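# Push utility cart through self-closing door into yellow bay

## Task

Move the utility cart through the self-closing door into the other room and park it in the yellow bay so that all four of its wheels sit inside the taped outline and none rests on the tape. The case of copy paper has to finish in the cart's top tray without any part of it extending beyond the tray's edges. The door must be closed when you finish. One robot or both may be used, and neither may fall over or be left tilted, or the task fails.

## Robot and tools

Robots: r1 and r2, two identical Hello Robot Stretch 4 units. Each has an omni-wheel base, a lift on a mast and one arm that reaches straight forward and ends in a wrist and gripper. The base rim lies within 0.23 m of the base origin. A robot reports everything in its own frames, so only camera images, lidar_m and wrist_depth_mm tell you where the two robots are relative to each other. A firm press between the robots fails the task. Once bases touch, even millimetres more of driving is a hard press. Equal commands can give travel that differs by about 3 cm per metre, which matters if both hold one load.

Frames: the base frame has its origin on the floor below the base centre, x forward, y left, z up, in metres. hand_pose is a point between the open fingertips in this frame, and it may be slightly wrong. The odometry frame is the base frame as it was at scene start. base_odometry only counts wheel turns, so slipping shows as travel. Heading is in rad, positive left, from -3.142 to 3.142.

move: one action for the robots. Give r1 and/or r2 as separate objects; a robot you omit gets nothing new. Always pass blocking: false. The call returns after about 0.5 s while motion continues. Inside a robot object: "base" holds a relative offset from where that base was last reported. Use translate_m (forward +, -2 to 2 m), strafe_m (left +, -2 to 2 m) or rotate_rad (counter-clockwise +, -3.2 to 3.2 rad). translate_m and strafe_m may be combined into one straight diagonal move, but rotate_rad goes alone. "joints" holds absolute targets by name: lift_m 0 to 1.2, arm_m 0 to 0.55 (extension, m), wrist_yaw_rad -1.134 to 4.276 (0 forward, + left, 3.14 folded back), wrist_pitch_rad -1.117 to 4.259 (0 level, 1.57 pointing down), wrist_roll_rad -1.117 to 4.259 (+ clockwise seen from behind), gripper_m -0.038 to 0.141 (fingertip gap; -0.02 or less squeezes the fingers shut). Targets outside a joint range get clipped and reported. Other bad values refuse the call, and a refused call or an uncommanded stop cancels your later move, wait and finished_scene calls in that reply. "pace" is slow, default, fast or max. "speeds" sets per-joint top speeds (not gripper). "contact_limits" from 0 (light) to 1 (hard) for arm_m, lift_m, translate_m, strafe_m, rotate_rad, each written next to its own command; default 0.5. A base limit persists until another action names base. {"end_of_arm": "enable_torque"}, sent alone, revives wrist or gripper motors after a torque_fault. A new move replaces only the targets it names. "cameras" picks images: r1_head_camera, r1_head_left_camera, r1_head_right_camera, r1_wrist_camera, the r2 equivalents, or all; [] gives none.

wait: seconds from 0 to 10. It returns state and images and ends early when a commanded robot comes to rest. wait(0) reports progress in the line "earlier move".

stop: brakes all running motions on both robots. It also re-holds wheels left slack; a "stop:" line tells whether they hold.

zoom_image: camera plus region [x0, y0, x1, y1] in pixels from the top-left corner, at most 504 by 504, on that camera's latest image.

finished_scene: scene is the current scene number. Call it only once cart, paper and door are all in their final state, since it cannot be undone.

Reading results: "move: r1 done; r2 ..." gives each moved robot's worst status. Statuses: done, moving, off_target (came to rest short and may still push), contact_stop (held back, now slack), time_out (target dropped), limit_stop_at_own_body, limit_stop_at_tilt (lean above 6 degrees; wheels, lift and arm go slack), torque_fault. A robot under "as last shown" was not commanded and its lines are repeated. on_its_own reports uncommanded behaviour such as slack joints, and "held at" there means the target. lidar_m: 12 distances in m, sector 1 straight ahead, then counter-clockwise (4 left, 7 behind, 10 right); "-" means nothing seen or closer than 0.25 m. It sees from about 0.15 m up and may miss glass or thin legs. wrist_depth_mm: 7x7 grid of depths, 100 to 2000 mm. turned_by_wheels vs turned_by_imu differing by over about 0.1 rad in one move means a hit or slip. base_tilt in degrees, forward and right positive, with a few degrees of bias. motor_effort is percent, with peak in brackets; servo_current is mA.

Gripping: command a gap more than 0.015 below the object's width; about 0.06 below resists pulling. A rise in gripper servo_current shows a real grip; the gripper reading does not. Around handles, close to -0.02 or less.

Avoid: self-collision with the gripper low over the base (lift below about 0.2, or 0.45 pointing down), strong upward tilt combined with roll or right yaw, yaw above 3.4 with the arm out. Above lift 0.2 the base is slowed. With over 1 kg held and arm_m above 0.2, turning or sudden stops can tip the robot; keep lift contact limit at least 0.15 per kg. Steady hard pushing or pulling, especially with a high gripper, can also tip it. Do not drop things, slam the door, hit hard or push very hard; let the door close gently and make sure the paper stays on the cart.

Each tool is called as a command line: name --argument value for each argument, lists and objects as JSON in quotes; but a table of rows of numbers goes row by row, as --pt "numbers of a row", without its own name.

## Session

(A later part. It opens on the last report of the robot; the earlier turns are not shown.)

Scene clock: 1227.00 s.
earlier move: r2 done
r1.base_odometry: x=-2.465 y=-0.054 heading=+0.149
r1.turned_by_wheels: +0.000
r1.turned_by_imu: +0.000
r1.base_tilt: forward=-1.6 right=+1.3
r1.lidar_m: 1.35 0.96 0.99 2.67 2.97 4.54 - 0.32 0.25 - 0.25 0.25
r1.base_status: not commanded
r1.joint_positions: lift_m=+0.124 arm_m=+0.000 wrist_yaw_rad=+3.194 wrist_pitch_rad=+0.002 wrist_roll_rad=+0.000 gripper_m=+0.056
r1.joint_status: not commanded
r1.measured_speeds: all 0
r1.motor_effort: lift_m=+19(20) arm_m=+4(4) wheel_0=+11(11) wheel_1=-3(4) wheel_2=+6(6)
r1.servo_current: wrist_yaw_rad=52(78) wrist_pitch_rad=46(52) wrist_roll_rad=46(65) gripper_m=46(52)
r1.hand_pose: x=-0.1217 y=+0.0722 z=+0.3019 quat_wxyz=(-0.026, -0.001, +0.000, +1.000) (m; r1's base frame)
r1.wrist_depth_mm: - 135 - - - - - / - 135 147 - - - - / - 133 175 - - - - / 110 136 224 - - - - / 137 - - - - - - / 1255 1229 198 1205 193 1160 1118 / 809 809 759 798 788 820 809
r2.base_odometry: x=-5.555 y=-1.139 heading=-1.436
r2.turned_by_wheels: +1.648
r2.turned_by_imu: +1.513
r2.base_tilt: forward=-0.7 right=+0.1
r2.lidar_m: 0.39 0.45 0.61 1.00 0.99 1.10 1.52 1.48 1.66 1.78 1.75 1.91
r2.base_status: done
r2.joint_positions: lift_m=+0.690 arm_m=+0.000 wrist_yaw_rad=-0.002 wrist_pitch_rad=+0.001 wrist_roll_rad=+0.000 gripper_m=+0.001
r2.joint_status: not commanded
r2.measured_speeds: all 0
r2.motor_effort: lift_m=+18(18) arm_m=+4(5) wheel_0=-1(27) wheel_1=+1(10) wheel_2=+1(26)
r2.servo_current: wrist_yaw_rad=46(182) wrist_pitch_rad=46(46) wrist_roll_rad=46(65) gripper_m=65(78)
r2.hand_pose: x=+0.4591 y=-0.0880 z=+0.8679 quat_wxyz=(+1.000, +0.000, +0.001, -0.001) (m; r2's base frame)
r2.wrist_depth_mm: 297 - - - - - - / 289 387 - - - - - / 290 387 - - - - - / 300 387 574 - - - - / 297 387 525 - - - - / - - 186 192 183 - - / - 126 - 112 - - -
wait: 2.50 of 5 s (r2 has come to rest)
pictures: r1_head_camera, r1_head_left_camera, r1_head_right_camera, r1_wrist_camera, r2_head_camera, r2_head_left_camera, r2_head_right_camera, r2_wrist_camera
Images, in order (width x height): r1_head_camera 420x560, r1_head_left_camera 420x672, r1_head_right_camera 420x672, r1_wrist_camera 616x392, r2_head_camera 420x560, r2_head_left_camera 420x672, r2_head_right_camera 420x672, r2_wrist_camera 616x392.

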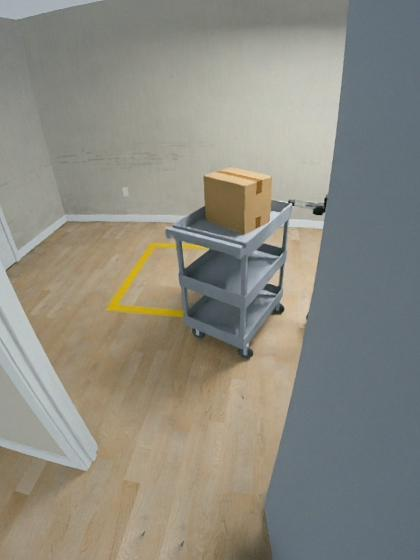

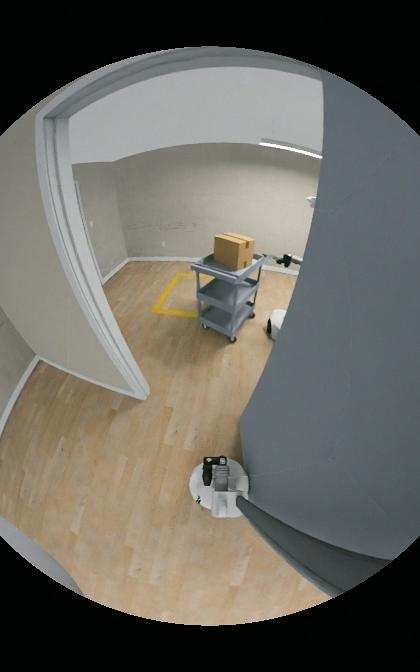

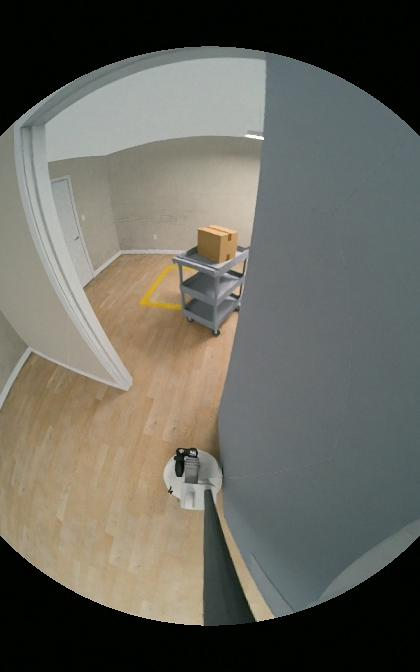

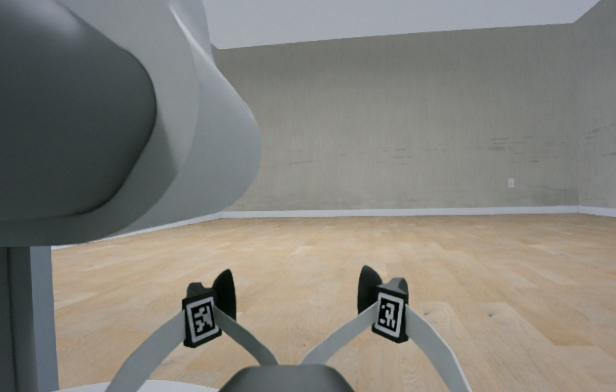

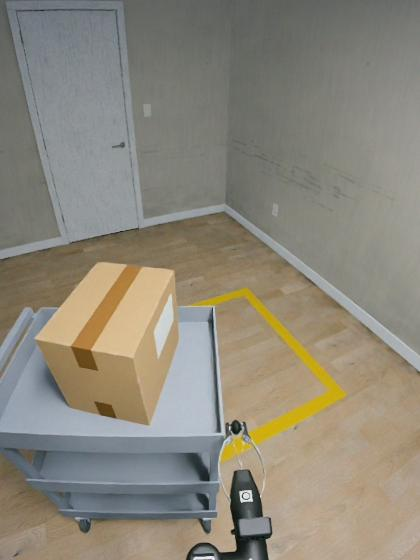

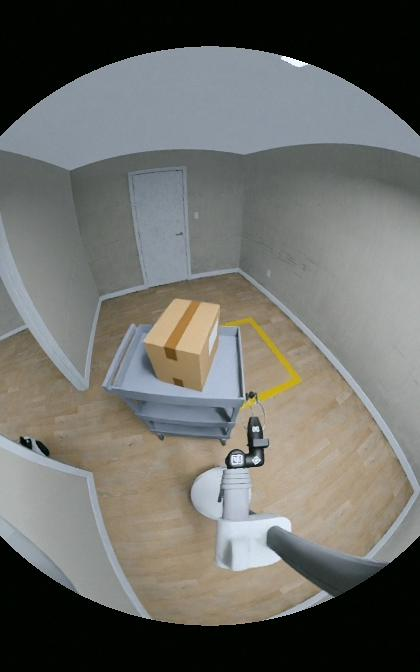

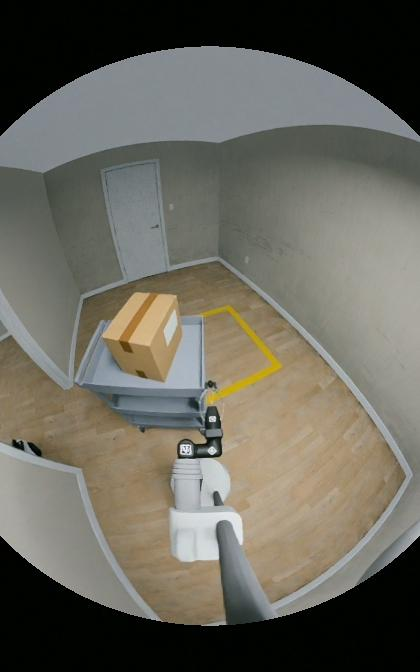

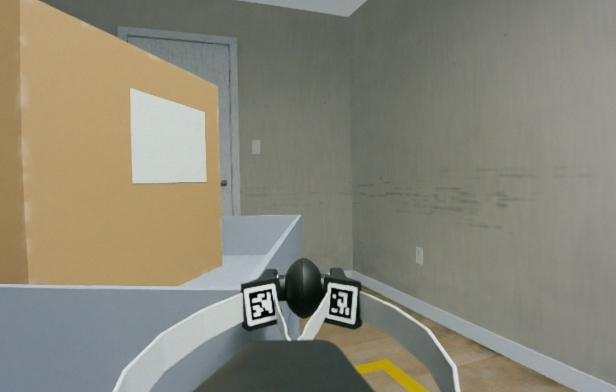

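move --blocking false --r2 '{"base":{"translate_m":-0.08}}' --cameras '[]'

wait --seconds 2 --cameras '[]'

move --blocking false --r2 '{"base":{"strafe_m":0.15}}' --cameras '[]'

wait --seconds 2 --cameras '["r2_head_camera"]'

move --blocking false --r2 '{"base":{"translate_m":0.28},"pace":"slow"}' --cameras '[]'

wait --seconds 5 --cameras '["r2_head_camera","r1_head_camera","r2_wrist_camera"]'

Scene clock: 1241.23 s.
move: r2 moving
r1: as last shown
r1.lidar_m: 1.30 0.98 0.95 2.66 2.95 4.53 - 0.29 0.25 - 0.25 0.25
r1.motor_effort: lift_m=+19(20) arm_m=+4(4) wheel_0=+10(11) wheel_1=-3(3) wheel_2=+6(6)
r1.servo_current: wrist_yaw_rad=59(65) wrist_pitch_rad=46(52) wrist_roll_rad=52(65) gripper_m=39(52)
r1.wrist_depth_mm: - 135 - - - - - / - 135 146 - - - - / - 133 175 - - - - / 110 136 223 - - - - / 137 - - - - - - / 1229 1229 198 1229 193 1160 1118 / 820 809 759 798 788 820 809
r2.base_odometry: x=-5.559 y=-1.108 heading=-1.436
r2.turned_by_wheels: +0.000
r2.turned_by_imu: +0.000
r2.base_tilt: forward=-0.6 right=+0.0
r2.lidar_m: 0.43 0.47 0.66 1.00 0.98 1.06 1.49 1.45 1.59 1.79 1.75 1.91
r2.base_status: translate_m moving
r2.joint_positions: lift_m=+0.690 arm_m=+0.000 wrist_yaw_rad=-0.002 wrist_pitch_rad=+0.001 wrist_roll_rad=+0.000 gripper_m=+0.001
r2.joint_status: not commanded
r2.measured_speeds: translate_m=-0.120 strafe_m=-0.001 rotate_rad=+0.000 lift_m=+0.000 arm_m=+0.000 wrist_yaw_rad=+0.000 wrist_pitch_rad=+0.000 wrist_roll_rad=+0.000
r2.motor_effort: lift_m=+18(18) arm_m=+4(5) wheel_0=-5(9) wheel_1=-9(9) wheel_2=+11(12)
r2.servo_current: wrist_yaw_rad=52(52) wrist_pitch_rad=39(39) wrist_roll_rad=46(59) gripper_m=65(72)
r2.hand_pose: x=+0.4591 y=-0.0880 z=+0.8679 quat_wxyz=(+1.000, +0.000, +0.001, -0.001) (m; r2's base frame)
r2.wrist_depth_mm: 306 - - - - - - / 304 397 - - - - - / 309 397 591 - - - - / 310 397 549 - - - - / 314 394 544 - - - - / - - 184 192 183 - - / - 126 - 112 - 1863 -
pictures: none
No camera images: "cameras" was empty.

Scene clock: 1242.13 s.
earlier move: r2 done
r1.base_odometry: x=-2.465 y=-0.054 heading=+0.149
r1.turned_by_wheels: +0.000
r1.turned_by_imu: +0.000
r1.base_tilt: forward=-1.6 right=+1.3
r1.lidar_m: 1.35 0.97 0.96 2.68 2.95 4.52 - 0.31 0.25 - 0.25 0.25
r1.base_status: not commanded
r1.joint_positions: lift_m=+0.124 arm_m=+0.000 wrist_yaw_rad=+3.194 wrist_pitch_rad=+0.002 wrist_roll_rad=+0.000 gripper_m=+0.056
r1.joint_status: not commanded
r1.measured_speeds: all 0
r1.motor_effort: lift_m=+20(20) arm_m=+4(4) wheel_0=+10(11) wheel_1=-3(3) wheel_2=+6(6)
r1.servo_current: wrist_yaw_rad=46(65) wrist_pitch_rad=46(52) wrist_roll_rad=46(65) gripper_m=39(52)
r1.hand_pose: x=-0.1217 y=+0.0722 z=+0.3019 quat_wxyz=(-0.026, -0.001, +0.000, +1.000) (m; r1's base frame)
r1.wrist_depth_mm: - 135 - - - - - / - 135 147 - - - - / - 133 175 - - - - / 110 136 224 - - - - / 137 - - - - - - / 1229 1229 198 1205 193 1138 1118 / 809 809 759 788 788 831 798
r2.base_odometry: x=-5.565 y=-1.060 heading=-1.437
r2.turned_by_wheels: +0.000
r2.turned_by_imu: +0.000
r2.base_tilt: forward=-0.7 right=+0.1
r2.lidar_m: 0.48 0.50 0.71 0.96 0.97 1.03 1.46 1.39 1.55 1.82 1.77 1.90
r2.base_status: done
r2.joint_positions: lift_m=+0.690 arm_m=+0.000 wrist_yaw_rad=-0.002 wrist_pitch_rad=+0.001 wrist_roll_rad=+0.000 gripper_m=+0.001
r2.joint_status: not commanded
r2.measured_speeds: all 0
r2.motor_effort: lift_m=+18(18) arm_m=+4(5) wheel_0=-2(9) wheel_1=-2(9) wheel_2=+1(13)
r2.servo_current: wrist_yaw_rad=46(65) wrist_pitch_rad=46(46) wrist_roll_rad=46(59) gripper_m=65(78)
r2.hand_pose: x=+0.4591 y=-0.0880 z=+0.8679 quat_wxyz=(+1.000, +0.000, +0.001, -0.001) (m; r2's base frame)
r2.wrist_depth_mm: - - - - - - - / 359 410 - - - - - / 362 413 615 - - - - / 362 415 609 - - - - / 366 413 569 - - - - / - - 185 192 183 - - / 293 135 - 112 - 1863 -
wait: 0.90 of 2 s (r2 has come to rest)
pictures: none
No camera images: "cameras" was empty.

Scene clock: 1242.63 s.
move: r2 moving
r1: as last shown
r1.lidar_m: 1.36 0.96 0.97 2.65 2.95 4.55 - 0.32 0.25 - 0.25 0.25
r1.motor_effort: lift_m=+19(20) arm_m=+4(4) wheel_0=+10(11) wheel_1=-3(3) wheel_2=+6(6)
r1.servo_current: wrist_yaw_rad=39(72) wrist_pitch_rad=39(52) wrist_roll_rad=39(59) gripper_m=39(46)
r1.wrist_depth_mm: - 135 - - - - - / - 135 147 - - - - / - 133 175 - - - - / 110 136 223 - - - - / 137 - - - - - - / 1229 1229 198 1205 193 1160 1118 / 809 809 759 809 798 820 798
r2.base_odometry: x=-5.530 y=-1.055 heading=-1.436
r2.turned_by_wheels: +0.000
r2.turned_by_imu: +0.000
r2.base_tilt: forward=-0.7 right=+0.0
r2.lidar_m: 0.47 0.52 0.72 0.94 0.91 1.04 1.47 1.42 1.54 1.85 1.81 1.98
r2.base_status: strafe_m moving
r2.joint_positions: lift_m=+0.690 arm_m=+0.000 wrist_yaw_rad=-0.002 wrist_pitch_rad=+0.001 wrist_roll_rad=+0.000 gripper_m=+0.001
r2.joint_status: not commanded
r2.measured_speeds: translate_m=+0.001 strafe_m=+0.141 rotate_rad=-0.003 lift_m=+0.000 arm_m=+0.000 wrist_yaw_rad=+0.000 wrist_pitch_rad=+0.000 wrist_roll_rad=+0.000
r2.motor_effort: lift_m=+18(18) arm_m=+4(5) wheel_0=-11(12) wheel_1=+11(12) wheel_2=+0(2)
r2.servo_current: wrist_yaw_rad=46(59) wrist_pitch_rad=39(46) wrist_roll_rad=46(52) gripper_m=72(72)
r2.hand_pose: x=+0.4591 y=-0.0880 z=+0.8679 quat_wxyz=(+1.000, +0.000, +0.001, -0.001) (m; r2's base frame)
r2.wrist_depth_mm: - - - - - - - / 364 375 - - - - - / 366 375 564 - - - - / 375 375 559 - - - - / 377 377 559 459 - - - / - - 184 192 183 - - / 294 135 - 112 - - -
pictures: none
No camera images: "cameras" was empty.

Scene clock: 1243.87 s.
earlier move: r2 done
r1.base_odometry: x=-2.465 y=-0.054 heading=+0.149
r1.turned_by_wheels: +0.000
r1.turned_by_imu: +0.000
r1.base_tilt: forward=-1.6 right=+1.3
r1.lidar_m: 1.35 0.98 0.97 2.68 2.94 4.55 - 0.31 0.25 - 0.25 0.25
r1.base_status: not commanded
r1.joint_positions: lift_m=+0.124 arm_m=+0.000 wrist_yaw_rad=+3.194 wrist_pitch_rad=+0.002 wrist_roll_rad=+0.000 gripper_m=+0.056
r1.joint_status: not commanded
r1.measured_speeds: all 0
r1.motor_effort: lift_m=+20(20) arm_m=+4(4) wheel_0=+10(11) wheel_1=-3(3) wheel_2=+6(6)
r1.servo_current: wrist_yaw_rad=52(72) wrist_pitch_rad=46(52) wrist_roll_rad=46(59) gripper_m=39(46)
r1.hand_pose: x=-0.1217 y=+0.0722 z=+0.3019 quat_wxyz=(-0.026, -0.001, +0.000, +1.000) (m; r1's base frame)
r1.wrist_depth_mm: - 135 - - - - - / - 135 147 - - - - / - 133 175 - - - - / 110 136 223 - - - - / 137 - - - - - - / 1229 1229 198 1229 193 1160 1118 / 809 820 759 798 798 820 798
r2.base_odometry: x=-5.417 y=-1.040 heading=-1.436
r2.turned_by_wheels: +0.000
r2.turned_by_imu: +0.000
r2.base_tilt: forward=-0.7 right=+0.1
r2.lidar_m: 0.45 0.51 1.55 0.85 0.80 0.92 1.39 1.47 1.60 1.94 1.91 0.51
r2.base_status: done
r2.joint_positions: lift_m=+0.690 arm_m=+0.000 wrist_yaw_rad=-0.002 wrist_pitch_rad=+0.001 wrist_roll_rad=+0.000 gripper_m=+0.001
r2.joint_status: not commanded
r2.measured_speeds: all 0
r2.motor_effort: lift_m=+18(18) arm_m=+4(5) wheel_0=-1(12) wheel_1=+3(12) wheel_2=+0(2)
r2.servo_current: wrist_yaw_rad=46(59) wrist_pitch_rad=33(46) wrist_roll_rad=39(52) gripper_m=72(72)
r2.hand_pose: x=+0.4591 y=-0.0880 z=+0.8679 quat_wxyz=(+1.000, +0.000, +0.001, -0.001) (m; r2's base frame)
r2.wrist_depth_mm: - - - - - - - / - 373 353 - - - - / - 375 359 585 - - - / 407 382 357 525 - - - / - 382 359 424 - - - / - - 184 193 174 - - / 297 291 - 112 - - 1708
wait: 1.23 of 2 s (r2 has come to rest)
pictures: r2_head_camera
Images, in order (width x height): r2_head_camera 420x560.

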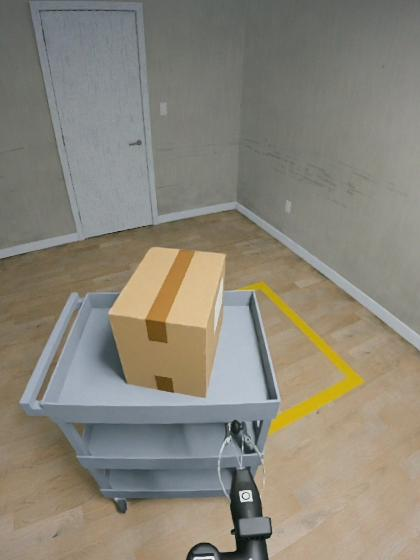

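Scene clock: 1244.37 s.
move: r2 moving
r1: as last shown
r1.base_tilt: forward=-1.6 right=+1.2
r1.lidar_m: 1.36 0.95 0.99 2.68 2.97 4.52 - 0.30 0.25 - 0.25 0.25
r1.motor_effort: lift_m=+19(20) arm_m=+4(4) wheel_0=+10(11) wheel_1=-3(3) wheel_2=+6(6)
r1.servo_current: wrist_yaw_rad=39(72) wrist_pitch_rad=46(46) wrist_roll_rad=59(65) gripper_m=39(46)
r1.wrist_depth_mm: - 135 - - - - - / - 135 147 - - - - / - 133 175 - - - - / 110 136 224 - - - - / 137 - - - - - - / 1229 1229 198 1229 193 1160 1118 / 809 809 759 798 798 831 798
r2.base_odometry: x=-5.415 y=-1.052 heading=-1.436
r2.turned_by_wheels: +0.000
r2.turned_by_imu: +0.000
r2.base_tilt: forward=-0.7 right=+0.1
r2.lidar_m: 0.47 0.49 1.53 0.86 0.84 0.91 1.38 1.49 1.64 1.95 1.90 0.48
r2.base_status: translate_m moving
r2.joint_positions: lift_m=+0.690 arm_m=+0.000 wrist_yaw_rad=-0.002 wrist_pitch_rad=+0.001 wrist_roll_rad=+0.000 gripper_m=+0.001
r2.joint_status: not commanded
r2.measured_speeds: translate_m=+0.048 strafe_m=+0.000 rotate_rad=-0.002 lift_m=+0.000 arm_m=+0.000 wrist_yaw_rad=+0.000 wrist_pitch_rad=+0.000 wrist_roll_rad=+0.000
r2.motor_effort: lift_m=+18(18) arm_m=+4(4) wheel_0=+8(9) wheel_1=+6(8) wheel_2=-9(10)
r2.servo_current: wrist_yaw_rad=52(59) wrist_pitch_rad=39(46) wrist_roll_rad=46(52) gripper_m=65(78)
r2.hand_pose: x=+0.4591 y=-0.0880 z=+0.8679 quat_wxyz=(+1.000, +0.000, +0.001, -0.001) (m; r2's base frame)
r2.wrist_depth_mm: - - 355 - - - - / 394 364 343 - - - - / - 366 343 574 - - - / - 366 347 512 - - - / 392 366 351 459 - - - / - - 183 192 175 - - / 285 279 - 112 - - 1708
pictures: none
No camera images: "cameras" was empty.

Scene clock: 1247.93 s.
earlier move: r2 done
r1.base_odometry: x=-2.465 y=-0.054 heading=+0.149
r1.turned_by_wheels: +0.000
r1.turned_by_imu: +0.000
r1.base_tilt: forward=-1.6 right=+1.2
r1.lidar_m: 1.43 0.98 0.99 2.68 2.93 4.54 - 0.31 0.25 - 0.25 0.25
r1.base_status: not commanded
r1.joint_positions: lift_m=+0.124 arm_m=+0.000 wrist_yaw_rad=+3.194 wrist_pitch_rad=+0.002 wrist_roll_rad=+0.000 gripper_m=+0.056
r1.joint_status: not commanded
r1.measured_speeds: all 0
r1.motor_effort: lift_m=+20(20) arm_m=+4(4) wheel_0=+11(11) wheel_1=-3(4) wheel_2=+6(6)
r1.servo_current: wrist_yaw_rad=65(72) wrist_pitch_rad=39(52) wrist_roll_rad=52(65) gripper_m=39(52)
r1.hand_pose: x=-0.1217 y=+0.0722 z=+0.3019 quat_wxyz=(-0.026, -0.001, +0.000, +1.000) (m; r1's base frame)
r1.wrist_depth_mm: - 135 - - - - - / - 135 146 - - - - / - 133 175 - - - - / 110 136 223 - - - - / 137 - - - - - - / 1229 1229 198 1205 193 1138 1118 / 809 820 759 798 798 820 798
r2.base_odometry: x=-5.379 y=-1.317 heading=-1.436
r2.turned_by_wheels: +0.000
r2.turned_by_imu: +0.000
r2.base_tilt: forward=-0.7 right=+0.1
r2.lidar_m: 0.42 0.40 0.56 0.96 0.91 1.01 1.61 1.72 1.90 1.81 1.81 0.47
r2.base_status: done
r2.joint_positions: lift_m=+0.690 arm_m=+0.000 wrist_yaw_rad=-0.003 wrist_pitch_rad=+0.001 wrist_roll_rad=+0.000 gripper_m=+0.001
r2.joint_status: not commanded
r2.measured_speeds: all 0
r2.motor_effort: lift_m=+18(18) arm_m=+4(5) wheel_0=+2(10) wheel_1=+4(8) wheel_2=-6(16)
r2.servo_current: wrist_yaw_rad=59(65) wrist_pitch_rad=46(46) wrist_roll_rad=46(59) gripper_m=59(78)
r2.hand_pose: x=+0.4589 y=-0.0884 z=+0.8679 quat_wxyz=(+1.000, +0.000, +0.001, -0.002) (m; r2's base frame)
r2.wrist_depth_mm: 310 303 294 - - - - / 312 303 297 - - - - / 314 304 298 - - - - / 317 307 300 564 - - - / 319 310 301 377 - - - / - - 178 192 177 - - / - 125 - 112 - - -
wait: 3.57 of 5 s (r2 has come to rest)
pictures: r1_head_camera, r2_head_camera, r2_wrist_camera
Images, in order (width x height): r1_head_camera 420x560, r2_head_camera 420x560, r2_wrist_camera 616x392.

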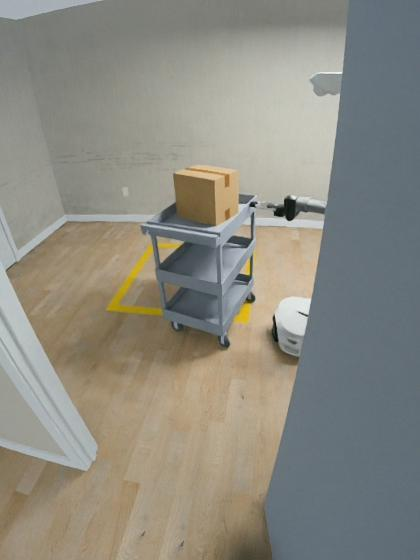

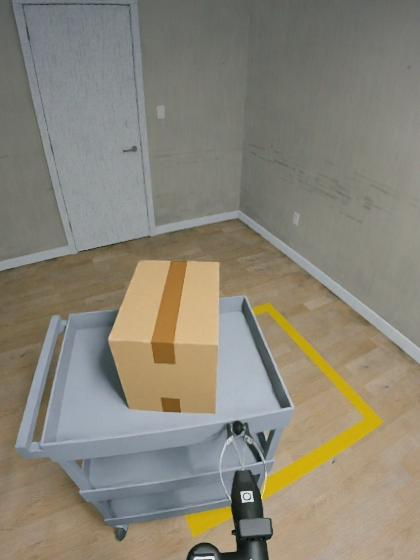

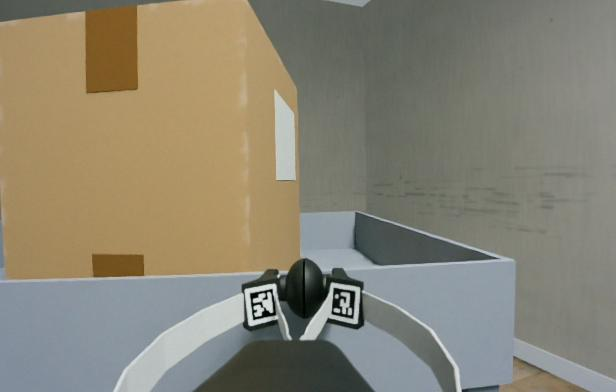

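move --blocking false --r2 '{"base":{"translate_m":0.17},"pace":"slow"}' --cameras '[]'

wait --seconds 4 --cameras '["r2_head_camera","r1_head_camera","r2_wrist_camera","r2_head_left_camera"]'

Scene clock: 1255.20 s.
move: r2 moving
r1: as last shown
r1.base_tilt: forward=-1.6 right=+1.3
r1.lidar_m: 1.44 0.97 0.95 2.68 2.94 4.56 - 0.30 0.25 - 0.25 0.25
r1.motor_effort: lift_m=+20(20) arm_m=+4(4) wheel_0=+10(11) wheel_1=-3(3) wheel_2=+6(6)
r1.servo_current: wrist_yaw_rad=52(65) wrist_pitch_rad=46(46) wrist_roll_rad=39(59) gripper_m=46(46)
r1.wrist_depth_mm: - 135 - - - - - / - 135 147 - - - - / - 133 175 - - - - / 110 136 223 - - - - / 137 - - - - - - / 1229 1229 198 1205 193 1160 1118 / 809 809 759 788 798 820 798
r2.base_odometry: x=-5.378 y=-1.329 heading=-1.436
r2.turned_by_wheels: +0.000
r2.turned_by_imu: +0.000
r2.base_tilt: forward=-0.7 right=+0.1
r2.lidar_m: 0.42 0.42 0.53 0.99 0.94 1.03 1.57 1.72 1.86 1.83 1.80 0.46
r2.base_status: translate_m moving
r2.joint_positions: lift_m=+0.690 arm_m=+0.000 wrist_yaw_rad=-0.003 wrist_pitch_rad=+0.001 wrist_roll_rad=+0.000 gripper_m=+0.001
r2.joint_status: not commanded
r2.measured_speeds: translate_m=+0.050 strafe_m=+0.000 rotate_rad=+0.001 lift_m=+0.000 arm_m=+0.000 wrist_yaw_rad=+0.000 wrist_pitch_rad=+0.000 wrist_roll_rad=+0.000
r2.motor_effort: lift_m=+18(18) arm_m=+4(4) wheel_0=+3(7) wheel_1=+7(8) wheel_2=-14(14)
r2.servo_current: wrist_yaw_rad=33(59) wrist_pitch_rad=39(46) wrist_roll_rad=59(59) gripper_m=59(65)
r2.hand_pose: x=+0.4589 y=-0.0884 z=+0.8679 quat_wxyz=(+1.000, +0.000, +0.001, -0.002) (m; r2's base frame)
r2.wrist_depth_mm: 306 298 291 - - - - / 307 300 294 - - - - / 310 301 296 - - - - / 312 304 298 - - - - / 314 306 300 379 - - - / - - 178 193 179 - - / - 125 - 112 - - -
pictures: none
No camera images: "cameras" was empty.

Scene clock: 1257.67 s.
earlier move: r2 done
r1.base_odometry: x=-2.465 y=-0.054 heading=+0.149
r1.turned_by_wheels: +0.000
r1.turned_by_imu: +0.000
r1.base_tilt: forward=-1.6 right=+1.3
r1.lidar_m: 1.53 0.98 0.98 2.68 2.96 4.56 - 0.33 0.25 - 0.25 0.25
r1.base_status: not commanded
r1.joint_positions: lift_m=+0.124 arm_m=+0.000 wrist_yaw_rad=+3.194 wrist_pitch_rad=+0.002 wrist_roll_rad=+0.000 gripper_m=+0.056
r1.joint_status: not commanded
r1.measured_speeds: all 0
r1.motor_effort: lift_m=+20(20) arm_m=+4(4) wheel_0=+11(11) wheel_1=-3(4) wheel_2=+6(6)
r1.servo_current: wrist_yaw_rad=46(65) wrist_pitch_rad=46(52) wrist_roll_rad=46(65) gripper_m=39(52)
r1.hand_pose: x=-0.1217 y=+0.0722 z=+0.3019 quat_wxyz=(-0.026, -0.001, +0.000, +1.000) (m; r1's base frame)
r1.wrist_depth_mm: - 135 - - - - - / - 135 147 - - - - / - 133 175 - - - - / 110 136 223 - - - - / 137 - - - - - - / 1229 1229 198 1205 193 1138 1138 / 820 820 759 798 798 820 809
r2.base_odometry: x=-5.357 y=-1.485 heading=-1.436
r2.turned_by_wheels: +0.000
r2.turned_by_imu: +0.000
r2.base_tilt: forward=-0.7 right=+0.0
r2.lidar_m: 0.41 0.40 0.50 1.58 0.98 1.10 1.70 1.90 2.05 1.76 1.73 0.46
r2.base_status: done
r2.joint_positions: lift_m=+0.690 arm_m=+0.000 wrist_yaw_rad=-0.004 wrist_pitch_rad=+0.001 wrist_roll_rad=+0.000 gripper_m=+0.001
r2.joint_status: not commanded
r2.measured_speeds: all 0
r2.motor_effort: lift_m=+18(18) arm_m=+4(5) wheel_0=+4(9) wheel_1=+5(8) wheel_2=-7(16)
r2.servo_current: wrist_yaw_rad=52(59) wrist_pitch_rad=46(46) wrist_roll_rad=46(59) gripper_m=59(65)
r2.hand_pose: x=+0.4589 y=-0.0885 z=+0.8679 quat_wxyz=(+1.000, +0.000, +0.001, -0.002) (m; r2's base frame)
r2.wrist_depth_mm: 291 290 290 - - - - / 293 291 290 - - - - / 296 294 293 - - - - / 296 294 296 - - - - / 298 296 297 366 - - - / - - 177 193 178 - - / - 125 - 112 - - -
wait: 2.47 of 4 s (r2 has come to rest)
pictures: r1_head_camera, r2_head_camera, r2_head_left_camera, r2_wrist_camera
Images, in order (width x height): r1_head_camera 420x560, r2_head_camera 420x560, r2_head_left_camera 420x672, r2_wrist_camera 616x392.

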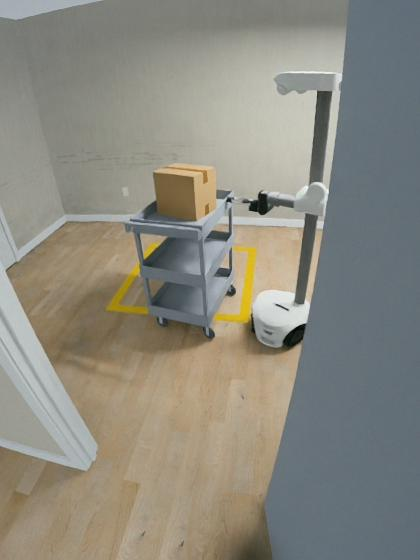

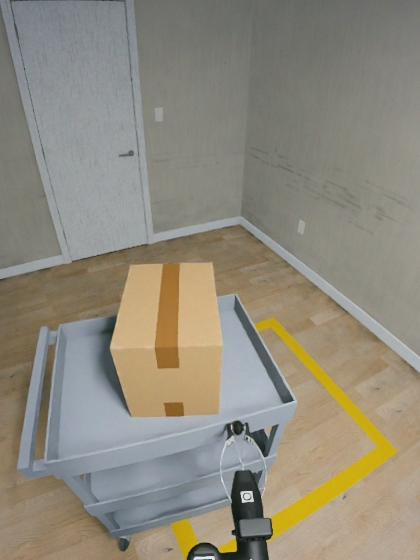

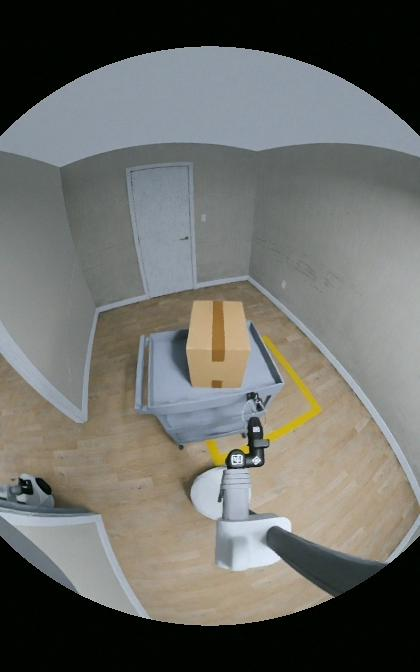

